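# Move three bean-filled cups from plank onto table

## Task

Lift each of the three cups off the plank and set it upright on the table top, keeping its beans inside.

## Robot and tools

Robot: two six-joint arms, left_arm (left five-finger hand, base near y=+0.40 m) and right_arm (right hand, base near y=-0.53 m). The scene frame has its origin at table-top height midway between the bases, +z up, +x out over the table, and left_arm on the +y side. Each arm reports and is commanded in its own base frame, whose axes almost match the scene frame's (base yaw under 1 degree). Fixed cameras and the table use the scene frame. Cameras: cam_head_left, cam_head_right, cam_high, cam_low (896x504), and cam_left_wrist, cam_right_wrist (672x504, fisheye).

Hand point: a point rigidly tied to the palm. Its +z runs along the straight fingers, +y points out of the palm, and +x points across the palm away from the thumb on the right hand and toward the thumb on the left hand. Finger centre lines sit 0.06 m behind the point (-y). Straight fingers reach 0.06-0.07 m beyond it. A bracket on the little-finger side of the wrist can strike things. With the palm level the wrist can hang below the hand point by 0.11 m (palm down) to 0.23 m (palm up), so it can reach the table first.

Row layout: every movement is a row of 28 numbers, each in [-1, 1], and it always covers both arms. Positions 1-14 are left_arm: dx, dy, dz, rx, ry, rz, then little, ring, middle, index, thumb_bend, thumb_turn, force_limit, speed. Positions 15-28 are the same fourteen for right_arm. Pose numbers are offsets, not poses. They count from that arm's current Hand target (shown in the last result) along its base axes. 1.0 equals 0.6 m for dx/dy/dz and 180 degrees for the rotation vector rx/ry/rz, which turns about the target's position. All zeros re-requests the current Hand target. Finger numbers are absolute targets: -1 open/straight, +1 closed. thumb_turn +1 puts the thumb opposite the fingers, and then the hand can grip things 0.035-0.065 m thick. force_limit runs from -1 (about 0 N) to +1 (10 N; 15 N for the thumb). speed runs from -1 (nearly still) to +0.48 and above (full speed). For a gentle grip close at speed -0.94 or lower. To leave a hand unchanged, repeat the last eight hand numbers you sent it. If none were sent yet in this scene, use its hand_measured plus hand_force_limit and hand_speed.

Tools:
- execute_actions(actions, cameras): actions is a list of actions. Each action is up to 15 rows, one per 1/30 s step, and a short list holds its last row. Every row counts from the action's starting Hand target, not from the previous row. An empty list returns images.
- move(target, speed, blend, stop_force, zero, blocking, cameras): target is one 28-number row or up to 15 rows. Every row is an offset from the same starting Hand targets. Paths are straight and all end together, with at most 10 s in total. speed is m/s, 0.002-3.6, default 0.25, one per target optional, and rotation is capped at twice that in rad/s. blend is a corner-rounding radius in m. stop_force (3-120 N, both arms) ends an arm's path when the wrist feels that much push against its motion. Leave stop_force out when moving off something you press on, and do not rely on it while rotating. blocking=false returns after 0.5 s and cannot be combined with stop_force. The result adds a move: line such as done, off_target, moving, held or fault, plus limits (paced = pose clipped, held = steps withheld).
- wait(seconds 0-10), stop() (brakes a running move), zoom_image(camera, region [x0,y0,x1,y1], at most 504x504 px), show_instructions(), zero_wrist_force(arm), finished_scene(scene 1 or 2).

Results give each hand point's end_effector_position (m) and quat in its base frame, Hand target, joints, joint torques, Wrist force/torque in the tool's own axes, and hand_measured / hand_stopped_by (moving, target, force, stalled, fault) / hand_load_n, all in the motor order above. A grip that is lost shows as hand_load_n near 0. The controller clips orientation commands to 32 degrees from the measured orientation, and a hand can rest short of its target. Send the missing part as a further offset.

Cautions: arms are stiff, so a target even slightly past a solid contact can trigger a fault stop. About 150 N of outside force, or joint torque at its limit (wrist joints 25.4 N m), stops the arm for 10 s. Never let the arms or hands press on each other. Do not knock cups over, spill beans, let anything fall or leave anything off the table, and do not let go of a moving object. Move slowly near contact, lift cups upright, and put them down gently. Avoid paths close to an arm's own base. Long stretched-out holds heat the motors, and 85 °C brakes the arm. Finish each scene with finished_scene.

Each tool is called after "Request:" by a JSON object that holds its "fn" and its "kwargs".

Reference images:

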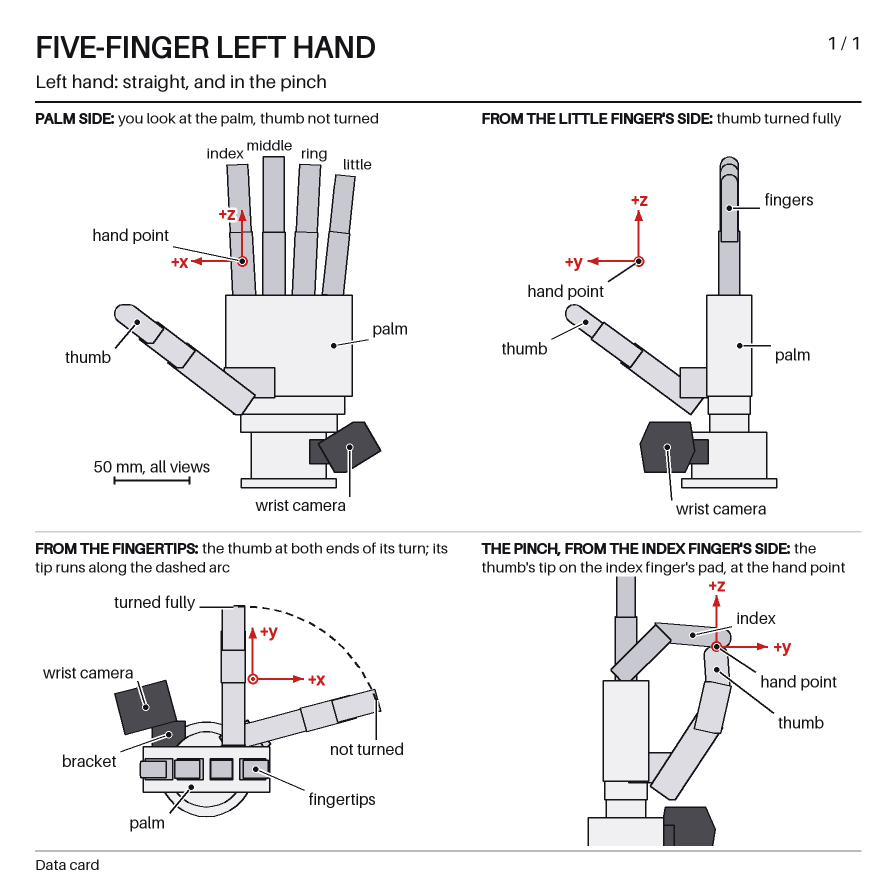

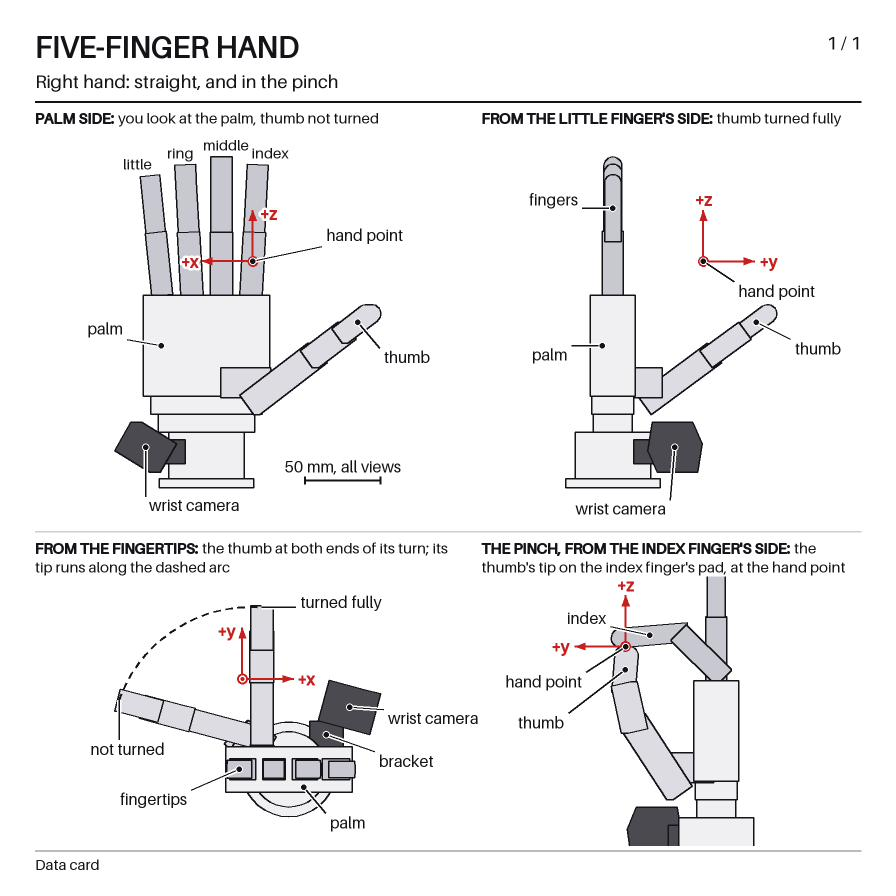

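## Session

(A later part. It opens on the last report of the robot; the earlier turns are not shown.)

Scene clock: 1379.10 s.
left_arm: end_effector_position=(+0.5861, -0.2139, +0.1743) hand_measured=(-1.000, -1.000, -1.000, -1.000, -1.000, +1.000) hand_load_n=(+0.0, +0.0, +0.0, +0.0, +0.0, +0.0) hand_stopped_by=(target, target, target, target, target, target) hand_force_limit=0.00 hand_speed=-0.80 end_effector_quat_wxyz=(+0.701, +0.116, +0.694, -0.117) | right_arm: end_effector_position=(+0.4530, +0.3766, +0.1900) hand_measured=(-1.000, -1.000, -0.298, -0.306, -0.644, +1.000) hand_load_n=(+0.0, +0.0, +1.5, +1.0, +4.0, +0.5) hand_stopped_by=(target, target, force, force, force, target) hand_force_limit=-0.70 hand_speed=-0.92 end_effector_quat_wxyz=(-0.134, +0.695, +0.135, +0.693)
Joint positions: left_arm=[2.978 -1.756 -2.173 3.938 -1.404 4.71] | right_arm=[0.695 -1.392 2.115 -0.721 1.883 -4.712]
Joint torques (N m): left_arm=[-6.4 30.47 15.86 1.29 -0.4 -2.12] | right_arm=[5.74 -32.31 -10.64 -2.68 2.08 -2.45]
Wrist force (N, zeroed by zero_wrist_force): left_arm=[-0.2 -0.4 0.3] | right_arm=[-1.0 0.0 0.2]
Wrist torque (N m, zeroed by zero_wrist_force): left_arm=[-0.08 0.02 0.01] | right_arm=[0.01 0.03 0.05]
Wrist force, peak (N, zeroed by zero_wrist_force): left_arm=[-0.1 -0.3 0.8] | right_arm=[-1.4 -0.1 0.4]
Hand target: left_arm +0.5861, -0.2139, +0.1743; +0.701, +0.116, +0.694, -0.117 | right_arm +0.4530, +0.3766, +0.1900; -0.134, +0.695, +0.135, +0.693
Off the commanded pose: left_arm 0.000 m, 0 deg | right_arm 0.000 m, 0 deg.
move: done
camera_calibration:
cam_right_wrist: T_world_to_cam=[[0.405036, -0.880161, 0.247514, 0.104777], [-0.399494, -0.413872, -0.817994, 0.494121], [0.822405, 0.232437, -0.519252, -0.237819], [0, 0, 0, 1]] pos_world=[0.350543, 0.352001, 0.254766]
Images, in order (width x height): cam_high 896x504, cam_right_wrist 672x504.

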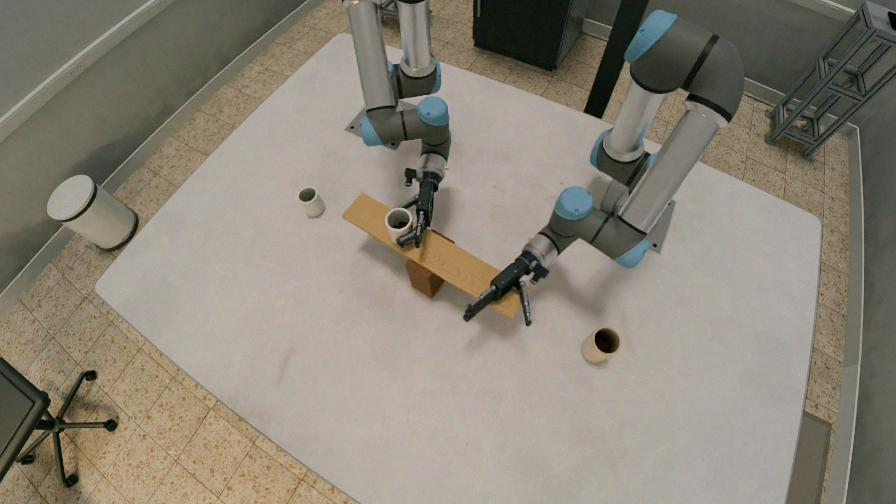

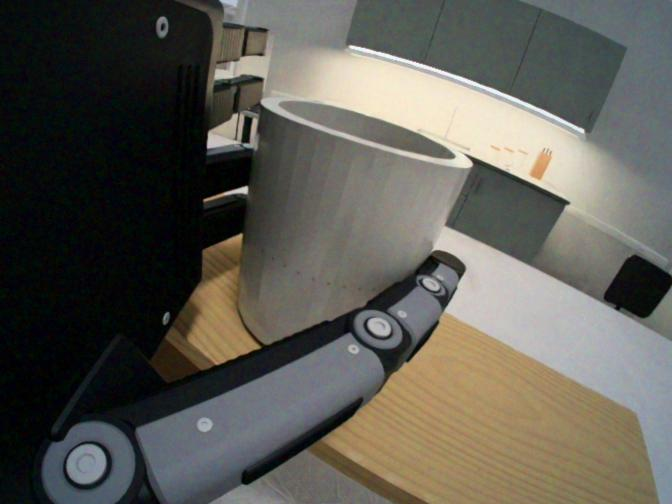

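Request:
{"fn": "move", "kwargs": {"target": [0,0,0,0,0,0,-1,-1,-1,-1,-1,1,0,-0.8, 0,0,0,0,0,0,-1,-1,0.6,0.6,0.6,1,-0.1,-0.9]}}

Request:
{"fn": "move", "kwargs": {"target": [0,0,0,0,0,0,-1,-1,-1,-1,-1,1,0,-0.8, 0,0,0.04,0,0,0,-1,-1,0.6,0.6,0.6,1,-0.1,-0.9], "speed": 0.02, "cameras": ["cam_high","cam_right_wrist","cam_head_left"]}}

Scene clock: 1386.93 s.
left_arm: end_effector_position=(+0.5861, -0.2139, +0.1743) hand_measured=(-1.000, -1.000, -1.000, -1.000, -1.000, +1.000) hand_load_n=(+0.0, +0.0, +0.0, +0.0, +0.0, +0.0) hand_stopped_by=(target, target, target, target, target, target) hand_force_limit=0.00 hand_speed=-0.80 end_effector_quat_wxyz=(+0.701, +0.116, +0.694, -0.117) | right_arm: end_effector_position=(+0.4530, +0.3766, +0.1900) hand_measured=(-1.000, -1.000, -0.280, -0.280, -0.644, +1.000) hand_load_n=(+0.0, +0.0, +2.0, +5.0, +10.0, -0.5) hand_stopped_by=(target, target, force, force, force, target) hand_force_limit=-0.10 hand_speed=-0.90 end_effector_quat_wxyz=(-0.134, +0.695, +0.135, +0.693)
Joint positions: left_arm=[2.978 -1.756 -2.173 3.938 -1.404 4.71] | right_arm=[0.695 -1.392 2.115 -0.721 1.883 -4.712]
Joint torques (N m): left_arm=[-5.7 29.52 16.48 1.1 -0.55 -2.34] | right_arm=[5.38 -31.94 -11.9 -2.54 2.1 -2.42]
Wrist force (N, zeroed by zero_wrist_force): left_arm=[-0.1 -0.2 0.3] | right_arm=[-1.7 0.3 -0.1]
Wrist torque (N m, zeroed by zero_wrist_force): left_arm=[-0.06 0.02 0.00] | right_arm=[0.04 0.06 0.06]
Wrist force, peak (N, zeroed by zero_wrist_force): left_arm=[-0.4 -0.5 0.5] | right_arm=[-1.9 0.4 0.0]
Hand target: left_arm +0.5861, -0.2139, +0.1743; +0.701, +0.116, +0.694, -0.117 | right_arm +0.4530, +0.3766, +0.1900; -0.134, +0.695, +0.135, +0.693
Off the commanded pose: left_arm 0.000 m, 0 deg | right_arm 0.000 m, 0 deg.
move: done

Scene clock: 1388.40 s.
left_arm: end_effector_position=(+0.5861, -0.2139, +0.1743) hand_measured=(-1.000, -1.000, -1.000, -1.000, -1.000, +1.000) hand_load_n=(+0.0, +0.0, +0.0, +0.0, +0.0, +0.5) hand_stopped_by=(target, target, target, target, target, target) hand_force_limit=0.00 hand_speed=-0.80 end_effector_quat_wxyz=(+0.701, +0.116, +0.694, -0.117) | right_arm: end_effector_position=(+0.4530, +0.3766, +0.2142) hand_measured=(-1.000, -1.000, -0.280, -0.280, -0.644, +1.000) hand_load_n=(+0.0, +0.0, +2.5, +5.0, +10.0, +0.0) hand_stopped_by=(target, target, force, force, force, target) hand_force_limit=-0.10 hand_speed=-0.90 end_effector_quat_wxyz=(-0.134, +0.695, +0.135, +0.693) end_effector_velocity=(+0.000, +0.001, -0.002) end_effector_angular_velocity=(+0.000, +0.001, +0.001)
Joint positions: left_arm=[2.978 -1.756 -2.173 3.938 -1.404 4.71] | right_arm=[0.695 -1.433 2.086 -0.65 1.883 -4.712]
Joint velocities: left_arm=[within noise] | right_arm=[0 0.005 0 -0.004 -0.001 0.001]
Joint torques (N m): left_arm=[-6.16 31.88 16.79 1.08 -0.62 -2.35] | right_arm=[5.9 -15.97 -13.13 -3.48 2.04 -2.19]
Wrist force (N, zeroed by zero_wrist_force): left_arm=[-0.3 0.0 0.1] | right_arm=[-2.6 0.0 0.2]
Wrist torque (N m, zeroed by zero_wrist_force): left_arm=[-0.02 0.04 -0.01] | right_arm=[0.02 0.08 0.04]
Wrist force, peak (N, zeroed by zero_wrist_force): left_arm=[0.0 -0.7 0.6] | right_arm=[-3.0 0.2 0.1]
Hand target: left_arm +0.5861, -0.2139, +0.1743; +0.701, +0.116, +0.694, -0.117 | right_arm +0.4530, +0.3766, +0.2140; -0.134, +0.695, +0.135, +0.693
Off the commanded pose: left_arm 0.000 m, 0 deg | right_arm 0.000 m, 0 deg.
move: done
camera_calibration:
cam_right_wrist: T_world_to_cam=[[0.405006, -0.880191, 0.247456, 0.0988246], [-0.399321, -0.413752, -0.818139, 0.513852], [0.822504, 0.232537, -0.519051, -0.225378], [0, 0, 0, 1]] pos_world=[0.350542, 0.352, 0.278965]
Images, in order (width x height): cam_head_left 896x504, cam_high 896x504, cam_right_wrist 672x504.

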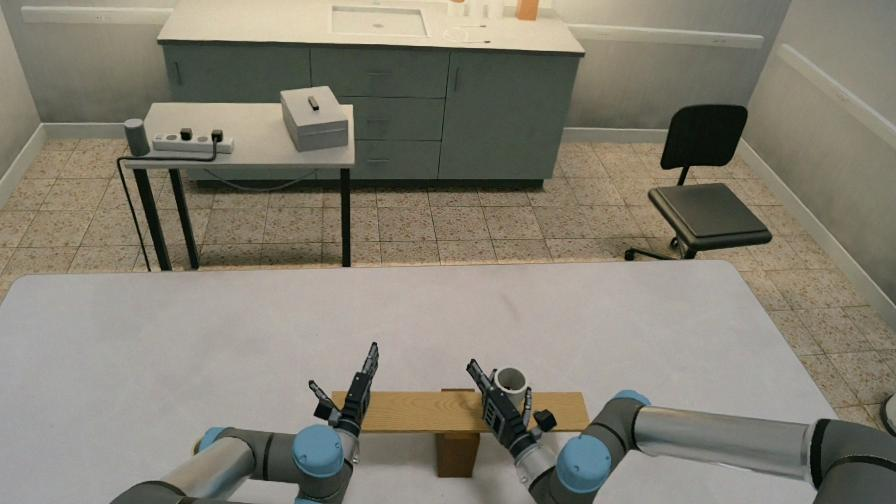

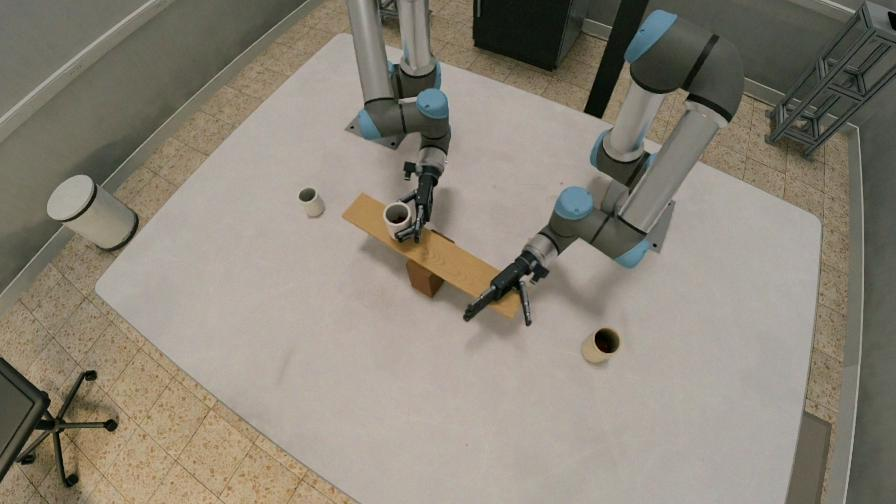

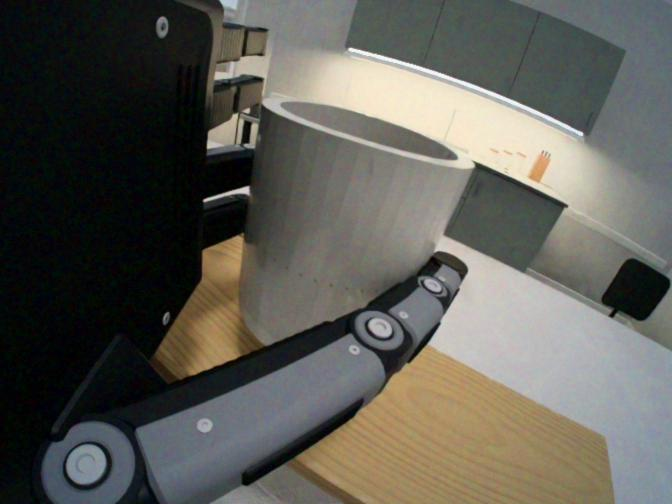

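Request:
{"fn": "move", "kwargs": {"target": [[0,0,0,0,0,0,-1,-1,-1,-1,-1,1,0,-0.8, 0,0,0.0933,0,0,0,-1,-1,0.6,0.6,0.6,1,-0.1,-0.9],[0,0,0,0,0,0,-1,-1,-1,-1,-1,1,0,-0.8, -0.0217,-0.911,0.0933,0,0,0,-1,-1,0.6,0.6,0.6,1,-0.1,-0.9],[0,0,0,0,0,0,-1,-1,-1,-1,-1,1,0,-0.8, -0.0217,-0.911,-0.2667,0,0,0,-1,-1,0.6,0.6,0.6,1,-0.1,-0.9]], "speed": [0.08,0.15,0.08], "blend": [0.02,0.02,0], "cameras": ["cam_high","cam_right_wrist","cam_head_left"]}}

Scene clock: 1423.67 s.
left_arm: end_effector_position=(+0.5861, -0.2139, +0.1743) hand_measured=(-1.000, -1.000, -1.000, -1.000, -1.000, +1.000) hand_load_n=(+0.0, +0.0, +0.0, +0.5, +0.0, +0.5) hand_stopped_by=(target, target, target, target, target, target) hand_force_limit=0.00 hand_speed=-0.80 end_effector_quat_wxyz=(+0.701, +0.116, +0.694, -0.117) | right_arm: end_effector_position=(+0.4400, -0.1700, +0.0540) hand_measured=(-1.000, -1.000, -0.280, -0.280, -0.644, +1.000) hand_load_n=(+0.0, +0.0, +2.0, +5.0, +10.0, -0.5) hand_stopped_by=(target, target, force, force, force, target) hand_force_limit=-0.10 hand_speed=-0.90 end_effector_quat_wxyz=(-0.134, +0.695, +0.135, +0.693)
Joint positions: left_arm=[2.978 -1.756 -2.173 3.938 -1.404 4.71] | right_arm=[-1.341 -1.235 2.541 -1.324 -0.153 -4.696]
Joint torques (N m): left_arm=[-5.5 30.8 19.48 1.97 -0.58 -2.4] | right_arm=[6.39 -12.43 -1.83 0.6 2.39 -2.06]
Wrist force (N, zeroed by zero_wrist_force): left_arm=[-0.1 -0.2 -0.1] | right_arm=[-2.3 0.0 0.2]
Wrist torque (N m, zeroed by zero_wrist_force): left_arm=[-0.05 0.01 0.01] | right_arm=[0.00 0.06 -0.02]
Wrist force, peak (N, zeroed by zero_wrist_force): left_arm=[-0.5 -0.6 0.5] | right_arm=[-3.6 0.0 0.2]
Hand target: left_arm +0.5861, -0.2139, +0.1743; +0.701, +0.116, +0.694, -0.117 | right_arm +0.4400, -0.1700, +0.0540; -0.134, +0.695, +0.135, +0.693
Off the commanded pose: left_arm 0.000 m, 0 deg | right_arm 0.000 m, 0 deg.
move: done
camera_calibration:
cam_right_wrist: T_world_to_cam=[[0.405073, -0.880177, 0.247396, -0.337482], [-0.399495, -0.413785, -0.818038, 0.151439], [0.822386, 0.232532, -0.519239, -0.170649], [0, 0, 0, 1]] pos_world=[0.337543, -0.194699, 0.118766]
Images, in order (width x height): cam_head_left 896x504, cam_high 896x504, cam_right_wrist 672x504.

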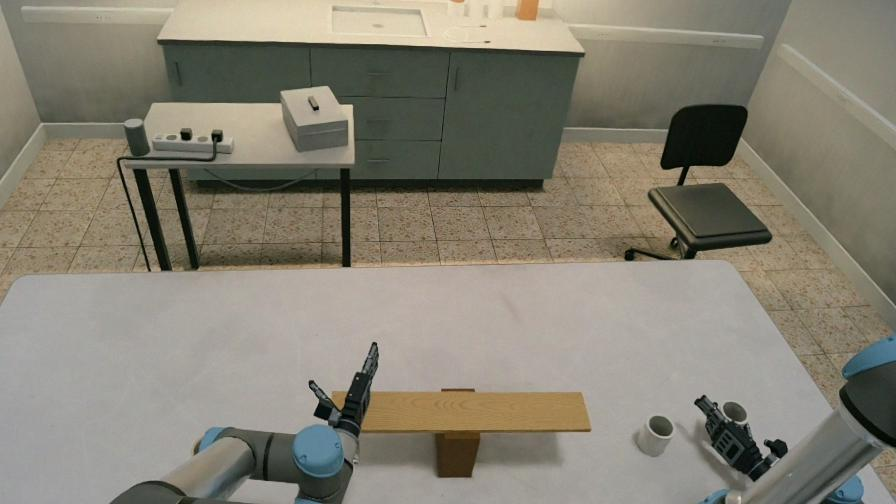

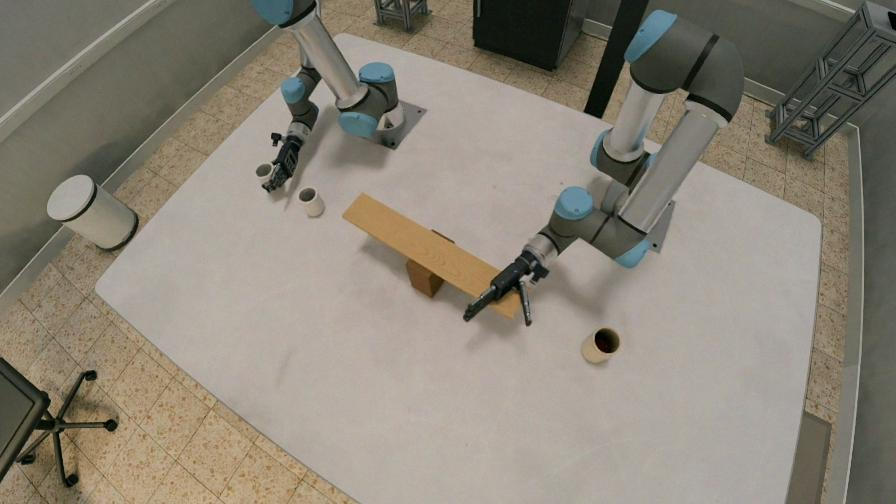

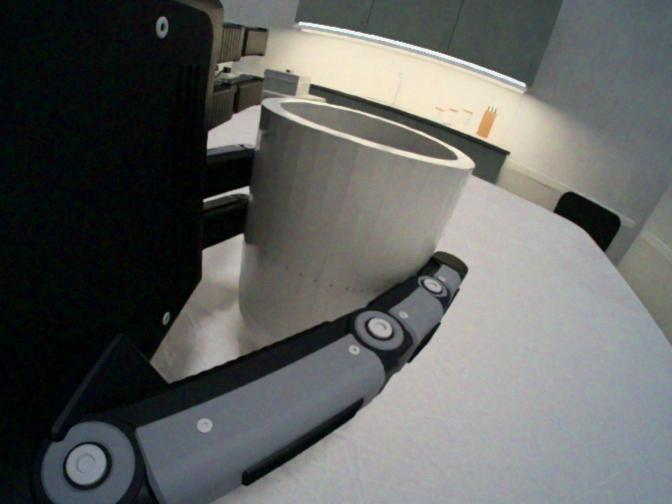

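Request:
{"fn": "move", "kwargs": {"target": [0,0,0,0,0,0,-1,-1,-1,-1,-1,1,0,-0.8, 0,0,-0.0567,0,0,0,-1,-1,0.6,0.6,0.6,1,-0.1,-0.9], "speed": 0.012, "stop_force": 3}}

Scene clock: 1435.37 s.
left_arm: end_effector_position=(+0.5861, -0.2139, +0.1743) hand_measured=(-1.000, -1.000, -1.000, -1.000, -1.000, +1.000) hand_load_n=(+0.0, +0.0, +0.0, +0.0, +0.0, +0.0) hand_stopped_by=(target, target, target, target, target, target) hand_force_limit=0.00 hand_speed=-0.80 end_effector_quat_wxyz=(+0.701, +0.116, +0.694, -0.117) | right_arm: end_effector_position=(+0.4400, -0.1700, +0.0264) hand_measured=(-1.000, -1.000, -0.280, -0.280, -0.644, +1.000) hand_load_n=(+0.0, +0.0, +2.5, +5.0, +10.0, -2.0) hand_stopped_by=(target, target, force, force, force, target) hand_force_limit=-0.10 hand_speed=-0.90 end_effector_quat_wxyz=(-0.134, +0.695, +0.135, +0.693)
Joint positions: left_arm=[2.978 -1.756 -2.173 3.938 -1.404 4.71] | right_arm=[-1.341 -1.122 2.544 -1.438 -0.153 -4.696]
Joint torques (N m): left_arm=[-3.57 30.83 20.76 2.16 -0.97 -2.63] | right_arm=[-5.98 -18.44 0.48 0.01 -2.1 -2.11]
Wrist force (N, zeroed by zero_wrist_force): left_arm=[-0.2 -0.2 0.4] | right_arm=[-0.6 0.9 -0.4]
Wrist torque (N m, zeroed by zero_wrist_force): left_arm=[-0.06 0.04 0.00] | right_arm=[0.12 0.04 0.05]
Wrist force, peak (N, zeroed by zero_wrist_force): left_arm=[0.0 -0.9 0.2] | right_arm=[11.3 0.5 1.1]
Hand target: left_arm +0.5861, -0.2139, +0.1743; +0.701, +0.116, +0.694, -0.117 | right_arm +0.4400, -0.1700, +0.0264; -0.134, +0.695, +0.135, +0.693 (not the last commanded pose)
Off the commanded pose: left_arm 0.000 m, 0 deg | right_arm 0.006 m, 0 deg.
move: contact (right_arm)

Request:
{"fn": "move", "kwargs": {"target": [0,0,0,0,0,0,-1,-1,-1,-1,-1,1,0,-0.8, 0,0,0,0,0,0,-1,-1,-1,-1,-1,1,-0.1,-0.8], "cameras": ["cam_right_wrist"]}}

Request:
{"fn": "move", "kwargs": {"target": [[0,0,0,0,0,0,-1,-1,-1,-1,-1,1,0,-0.8, -0.0464,-0.0188,0,0,0,0,-1,-1,-1,-1,-1,1,-0.1,-0.8],[0,0,0,0,0,0,-1,-1,-1,-1,-1,1,0,-0.8, -0.0464,-0.0188,0.25,0,0,0,-1,-1,-1,-1,-1,1,-0.1,-0.8]], "speed": [0.04,0.07], "cameras": ["cam_high","cam_right_wrist","cam_head_left"]}}

Scene clock: 1444.70 s.
left_arm: end_effector_position=(+0.5861, -0.2139, +0.1743) hand_measured=(-1.000, -1.000, -1.000, -1.000, -1.000, +1.000) hand_load_n=(+0.0, +0.0, +0.0, +0.0, +0.0, +0.0) hand_stopped_by=(target, target, target, target, target, target) hand_force_limit=0.00 hand_speed=-0.80 end_effector_quat_wxyz=(+0.701, +0.116, +0.694, -0.117) | right_arm: end_effector_position=(+0.4400, -0.1700, +0.0264) hand_measured=(-1.000, -1.000, -1.000, -1.000, -1.000, +1.000) hand_load_n=(+0.0, +0.0, +0.0, +0.0, +0.0, +0.5) hand_stopped_by=(target, target, target, target, target, target) hand_force_limit=-0.10 hand_speed=-0.80 end_effector_quat_wxyz=(-0.134, +0.695, +0.135, +0.693)
Joint positions: left_arm=[2.978 -1.756 -2.173 3.938 -1.404 4.71] | right_arm=[-1.341 -1.122 2.544 -1.438 -0.153 -4.696]
Joint torques (N m): left_arm=[-3.32 29.83 21.73 2.28 -0.79 -2.32] | right_arm=[-3.17 -15.31 3.05 -0.3 -1.69 -2.28]
Wrist force (N, zeroed by zero_wrist_force): left_arm=[0.0 -0.3 0.1] | right_arm=[-0.4 0.5 -0.1]
Wrist torque (N m, zeroed by zero_wrist_force): left_arm=[-0.04 0.00 0.01] | right_arm=[0.09 0.07 0.09]
Wrist force, peak (N, zeroed by zero_wrist_force): left_arm=[0.0 -0.6 0.4] | right_arm=[-0.7 1.1 -0.5]
Hand target: left_arm +0.5861, -0.2139, +0.1743; +0.701, +0.116, +0.694, -0.117 | right_arm +0.4400, -0.1700, +0.0264; -0.134, +0.695, +0.135, +0.693
Off the commanded pose: left_arm 0.000 m, 0 deg | right_arm 0.000 m, 0 deg.
move: done
camera_calibration:
cam_right_wrist: T_world_to_cam=[[0.404991, -0.880222, 0.247371, -0.330544], [-0.399424, -0.413693, -0.818119, 0.128902], [0.822462, 0.232525, -0.519123, -0.18504], [0, 0, 0, 1]] pos_world=[0.337543, -0.194599, 0.0911656]
Images, in order (width x height): cam_right_wrist 672x504.

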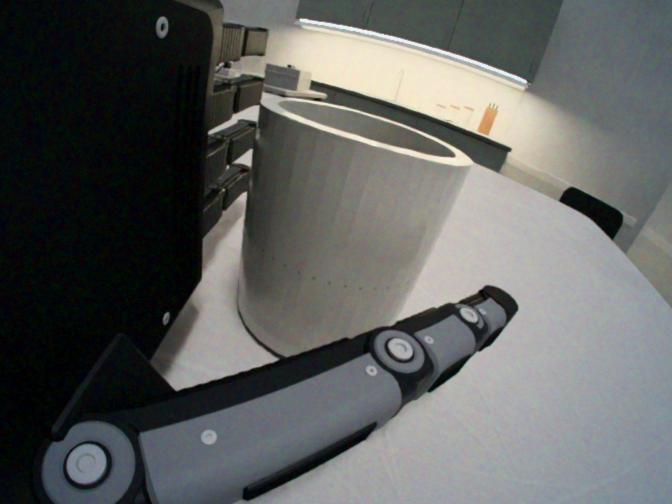

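Scene clock: 1448.23 s.
left_arm: end_effector_position=(+0.5861, -0.2139, +0.1743) hand_measured=(-1.000, -1.000, -1.000, -1.000, -1.000, +1.000) hand_load_n=(+0.0, +0.0, +0.0, +0.0, +0.0, +0.5) hand_stopped_by=(target, target, target, target, target, target) hand_force_limit=0.00 hand_speed=-0.80 end_effector_quat_wxyz=(+0.701, +0.116, +0.694, -0.117) | right_arm: end_effector_position=(+0.4121, -0.1812, +0.1764) hand_measured=(-1.000, -1.000, -1.000, -1.000, -1.000, +1.000) hand_load_n=(+0.0, +0.0, +0.0, +0.0, +0.0, +0.0) hand_stopped_by=(target, target, target, target, target, target) hand_force_limit=-0.10 hand_speed=-0.80 end_effector_quat_wxyz=(-0.134, +0.695, +0.135, +0.693)
Joint positions: left_arm=[2.978 -1.756 -2.173 3.938 -1.404 4.71] | right_arm=[-1.464 -1.673 2.46 -0.796 -0.276 -4.704]
Joint torques (N m): left_arm=[-4.12 30.32 21.66 2.13 -0.69 -2.3] | right_arm=[-7.61 -9.18 -7.57 0.62 -2.09 -0.39]
Wrist force (N, zeroed by zero_wrist_force): left_arm=[0.2 -0.4 0.5] | right_arm=[-0.3 0.7 0.0]
Wrist torque (N m, zeroed by zero_wrist_force): left_arm=[-0.10 -0.01 0.02] | right_arm=[0.12 0.04 0.16]
Wrist force, peak (N, zeroed by zero_wrist_force): left_arm=[-0.1 -0.3 0.7] | right_arm=[-1.0 0.6 0.0]
Hand target: left_arm +0.5861, -0.2139, +0.1743; +0.701, +0.116, +0.694, -0.117 | right_arm +0.4121, -0.1812, +0.1764; -0.134, +0.695, +0.135, +0.693
Off the commanded pose: left_arm 0.000 m, 0 deg | right_arm 0.000 m, 0 deg.
move: done
camera_calibration:
cam_right_wrist: T_world_to_cam=[[0.405034, -0.880122, 0.247653, -0.366397], [-0.399342, -0.413957, -0.818025, 0.235739], [0.82248, 0.23243, -0.519136, -0.0817021], [0, 0, 0, 1]] pos_world=[0.309742, -0.205899, 0.241165]
Images, in order (width x height): cam_head_left 896x504, cam_high 896x504, cam_right_wrist 672x504.

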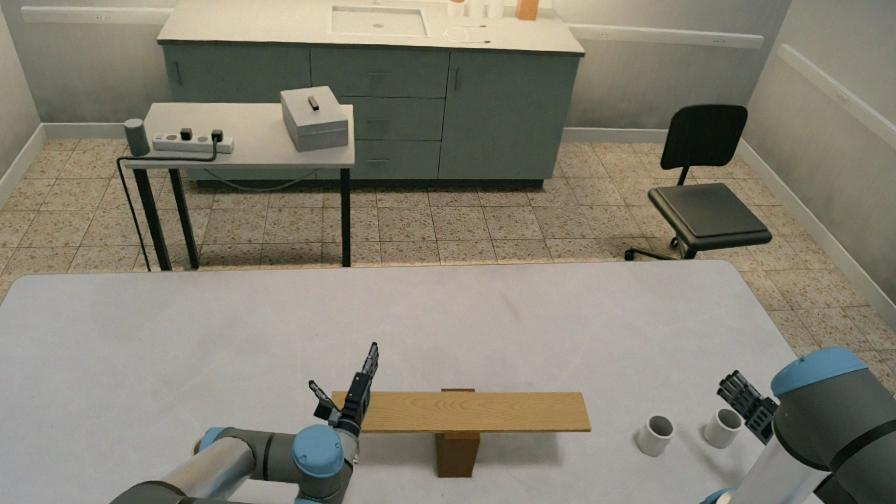

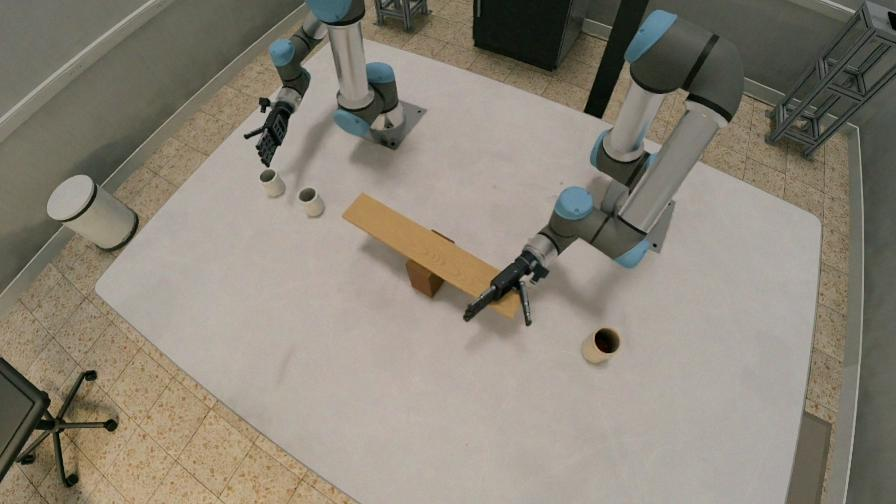

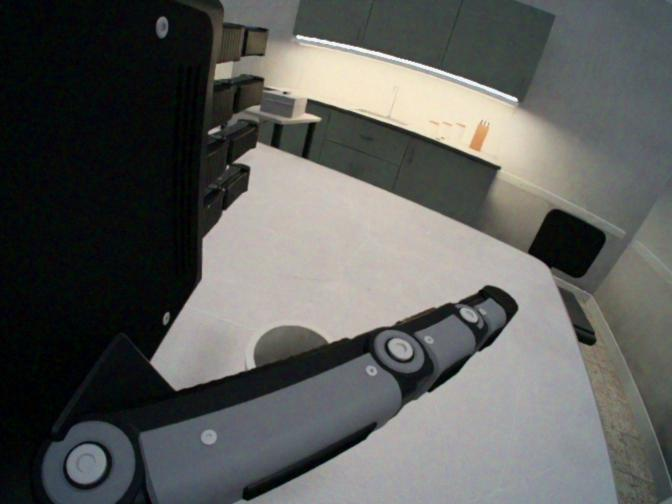

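Request:
{"fn": "move", "kwargs": {"target": [0,0,0.01,0,0,0,-1,-1,-1,-1,-1,1,0,-0.8, 0,0,0,0,0,0,-1,-1,-1,-1,-1,1,-0.1,-0.8], "speed": 0.006, "cameras": ["cam_high","cam_left_wrist","cam_head_left"]}}

Scene clock: 1456.27 s.
left_arm: end_effector_position=(+0.5861, -0.2139, +0.1803) hand_measured=(-1.000, -1.000, -1.000, -1.000, -1.000, +1.000) hand_load_n=(+0.0, +0.0, +0.0, +0.0, +0.0, +0.5) hand_stopped_by=(target, target, target, target, target, target) hand_force_limit=0.00 hand_speed=-0.80 end_effector_quat_wxyz=(+0.701, +0.116, +0.694, -0.117) | right_arm: end_effector_position=(+0.4121, -0.1812, +0.1764) hand_measured=(-1.000, -1.000, -1.000, -1.000, -1.000, +1.000) hand_load_n=(+0.0, +0.0, +0.0, +0.0, +0.0, +0.5) hand_stopped_by=(target, target, target, target, target, target) hand_force_limit=-0.10 hand_speed=-0.80 end_effector_quat_wxyz=(-0.134, +0.695, +0.135, +0.693)
Joint positions: left_arm=[2.978 -1.744 -2.166 3.919 -1.404 4.71] | right_arm=[-1.464 -1.673 2.46 -0.796 -0.276 -4.704]
Joint torques (N m): left_arm=[-3.99 27.03 26.76 0.71 -0.77 -2.46] | right_arm=[-6.97 -15.27 -7.28 -0.07 2.19 2.05]
Wrist force (N, zeroed by zero_wrist_force): left_arm=[0.1 -0.2 0.1] | right_arm=[-0.4 0.5 0.0]
Wrist torque (N m, zeroed by zero_wrist_force): left_arm=[-0.05 -0.02 0.01] | right_arm=[0.10 0.04 0.16]
Wrist force, peak (N, zeroed by zero_wrist_force): left_arm=[0.0 -0.7 0.6] | right_arm=[-0.5 0.7 0.0]
Hand target: left_arm +0.5861, -0.2139, +0.1803; +0.701, +0.116, +0.694, -0.117 | right_arm +0.4121, -0.1812, +0.1764; -0.134, +0.695, +0.135, +0.693
Off the commanded pose: left_arm 0.000 m, 0 deg | right_arm 0.000 m, 0 deg.
move: done
camera_calibration:
cam_left_wrist: T_world_to_cam=[[-0.292483, -0.916909, -0.271534, 0.0286792], [-0.431066, 0.379883, -0.818457, 0.472514], [0.853602, -0.122336, -0.506357, -0.322751], [0, 0, 0, 1]] pos_world=[0.487574, -0.192688, 0.231092]
Images, in order (width x height): cam_head_left 896x504, cam_high 896x504, cam_left_wrist 672x504.

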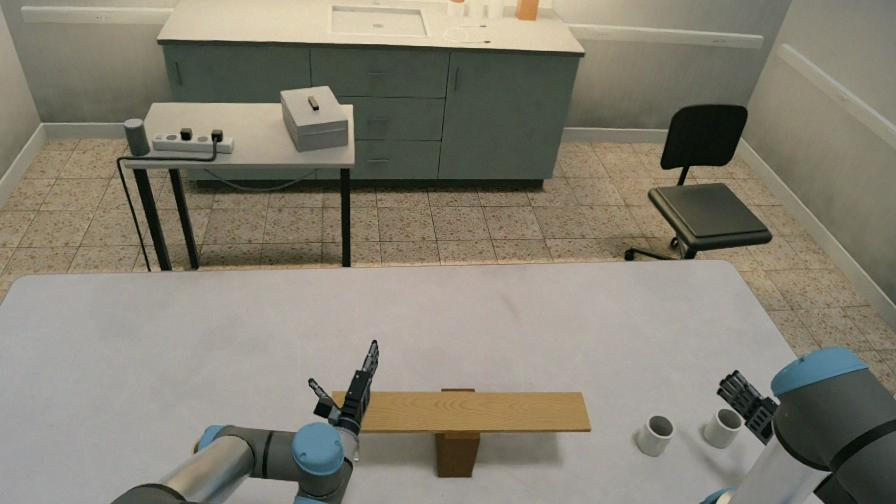

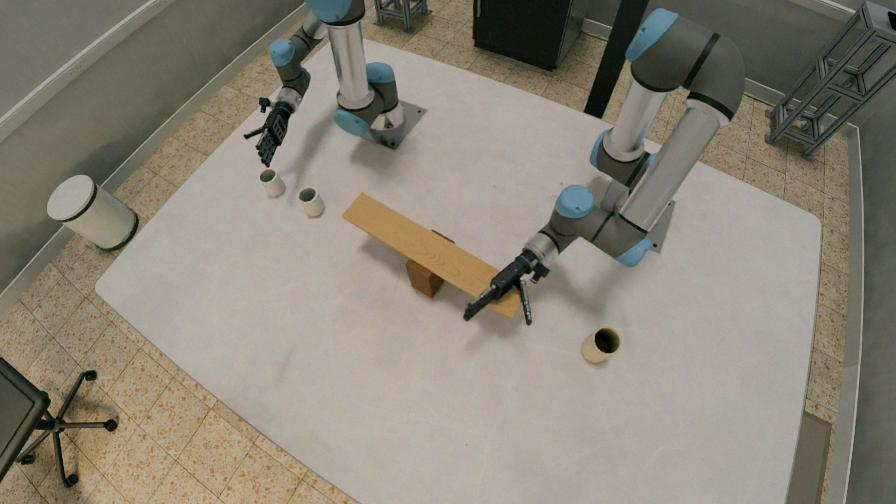

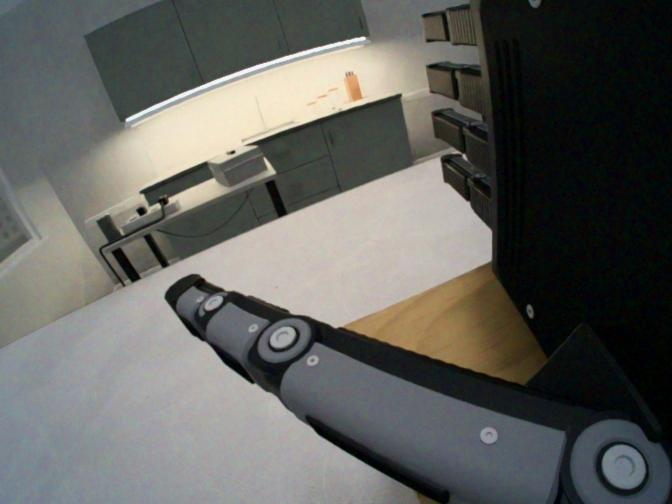

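Request:
{"fn": "move", "kwargs": {"target": [0,0,0.2,0,0,0,-1,-1,-1,-1,-1,1,0,-0.8, 0,0,0.1,0,0,0,-1,-1,-1,-1,-1,1,-0.1,-0.8], "speed": 0.1, "cameras": ["cam_high","cam_head_left","cam_low"]}}

Request:
{"fn": "zoom_image", "kwargs": {"camera": "cam_high", "region": [230, 130, 390, 250]}}

Request:
{"fn": "zoom_image", "kwargs": {"camera": "cam_head_left", "region": [620, 380, 780, 480]}}

Request:
{"fn": "zoom_image", "kwargs": {"camera": "cam_high", "region": [540, 290, 660, 390]}}

Scene clock: 1469.57 s.
left_arm: end_effector_position=(+0.5861, -0.2139, +0.3004) hand_measured=(-1.000, -1.000, -1.000, -1.000, -1.000, +1.000) hand_load_n=(+0.0, +0.0, +0.0, +0.0, +0.0, +0.0) hand_stopped_by=(target, target, target, target, target, target) hand_force_limit=0.00 hand_speed=-0.80 end_effector_quat_wxyz=(+0.701, +0.116, +0.694, -0.117) | right_arm: end_effector_position=(+0.4121, -0.1812, +0.2364) hand_measured=(-1.000, -1.000, -1.000, -1.000, -1.000, +1.000) hand_load_n=(+0.0, +0.0, +0.0, +0.0, +0.0, +0.5) hand_stopped_by=(target, target, target, target, target, target) hand_force_limit=-0.10 hand_speed=-0.80 end_effector_quat_wxyz=(-0.134, +0.695, +0.135, +0.693)
Joint positions: left_arm=[2.978 -1.563 -1.996 3.568 -1.404 4.71] | right_arm=[-1.464 -1.805 2.365 -0.569 -0.276 -4.704]
Joint torques (N m): left_arm=[-9.03 8.4 13.11 1.6 -1.17 -1.88] | right_arm=[-7.84 1.36 -10.54 -0.21 -2.52 -1.23]
Wrist force (N, zeroed by zero_wrist_force): left_arm=[0.0 -0.1 0.2] | right_arm=[-0.5 0.4 -0.1]
Wrist torque (N m, zeroed by zero_wrist_force): left_arm=[-0.04 0.01 0.00] | right_arm=[0.08 0.06 0.14]
Wrist force, peak (N, zeroed by zero_wrist_force): left_arm=[-1.1 -0.2 0.3] | right_arm=[-0.9 0.7 0.2]
Hand target: left_arm +0.5861, -0.2139, +0.3003; +0.701, +0.116, +0.694, -0.117 | right_arm +0.4121, -0.1812, +0.2364; -0.134, +0.695, +0.135, +0.693
Off the commanded pose: left_arm 0.000 m, 0 deg | right_arm 0.000 m, 0 deg.
move: done
Images, in order (width x height): cam_head_left 896x504, cam_high 896x504, cam_low 896x504.

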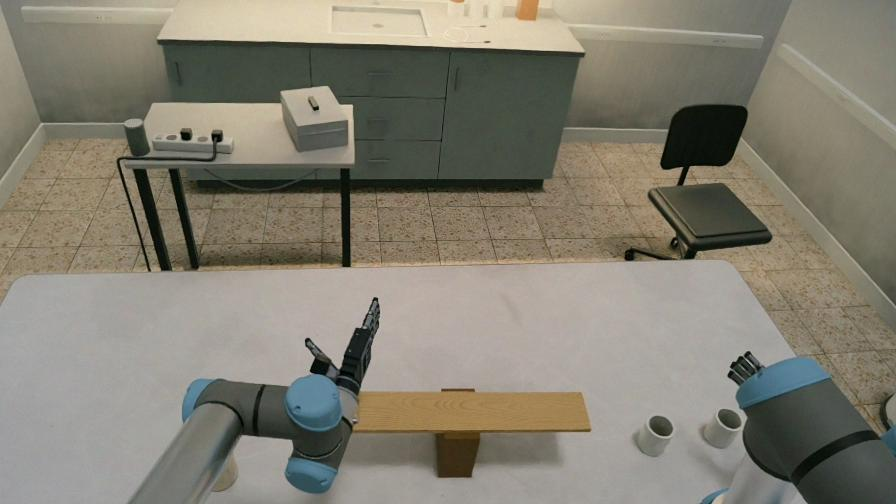

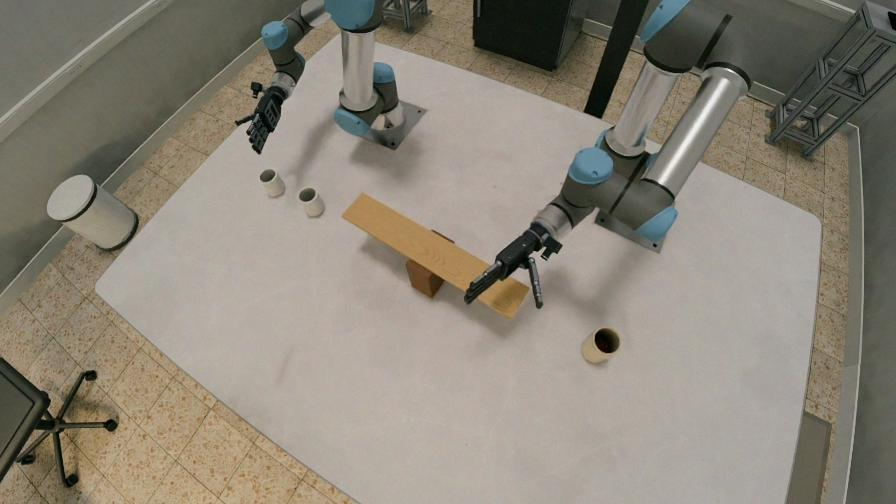

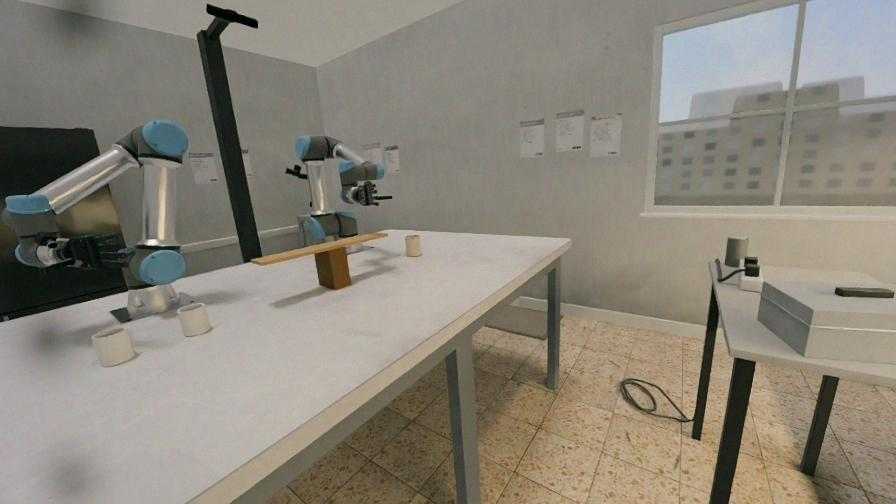

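Scaled by 3.150 from the camera's 896x504 image, which has a finer 1280x720 frame.

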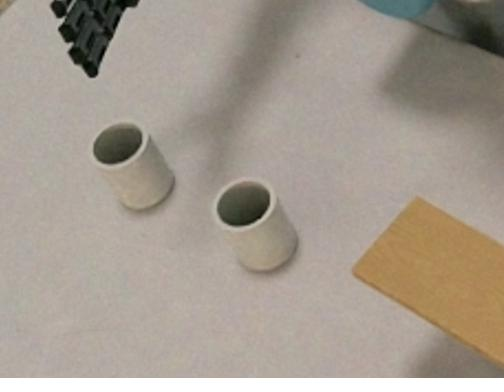

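Scaled by 3.150 from the camera's 896x504 image, which has a finer 1280x720 frame.

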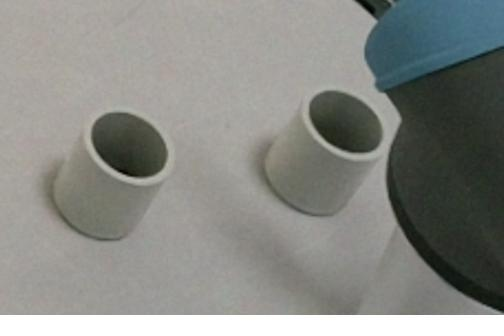

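Scaled by 4.200 from the camera's 896x504 image, which has a finer 1280x720 frame.

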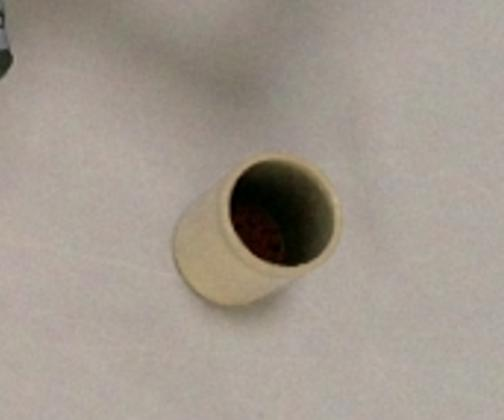

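Request:
{"fn": "finished_scene", "kwargs": {"scene": 1}}

The scene is finished: the task was done.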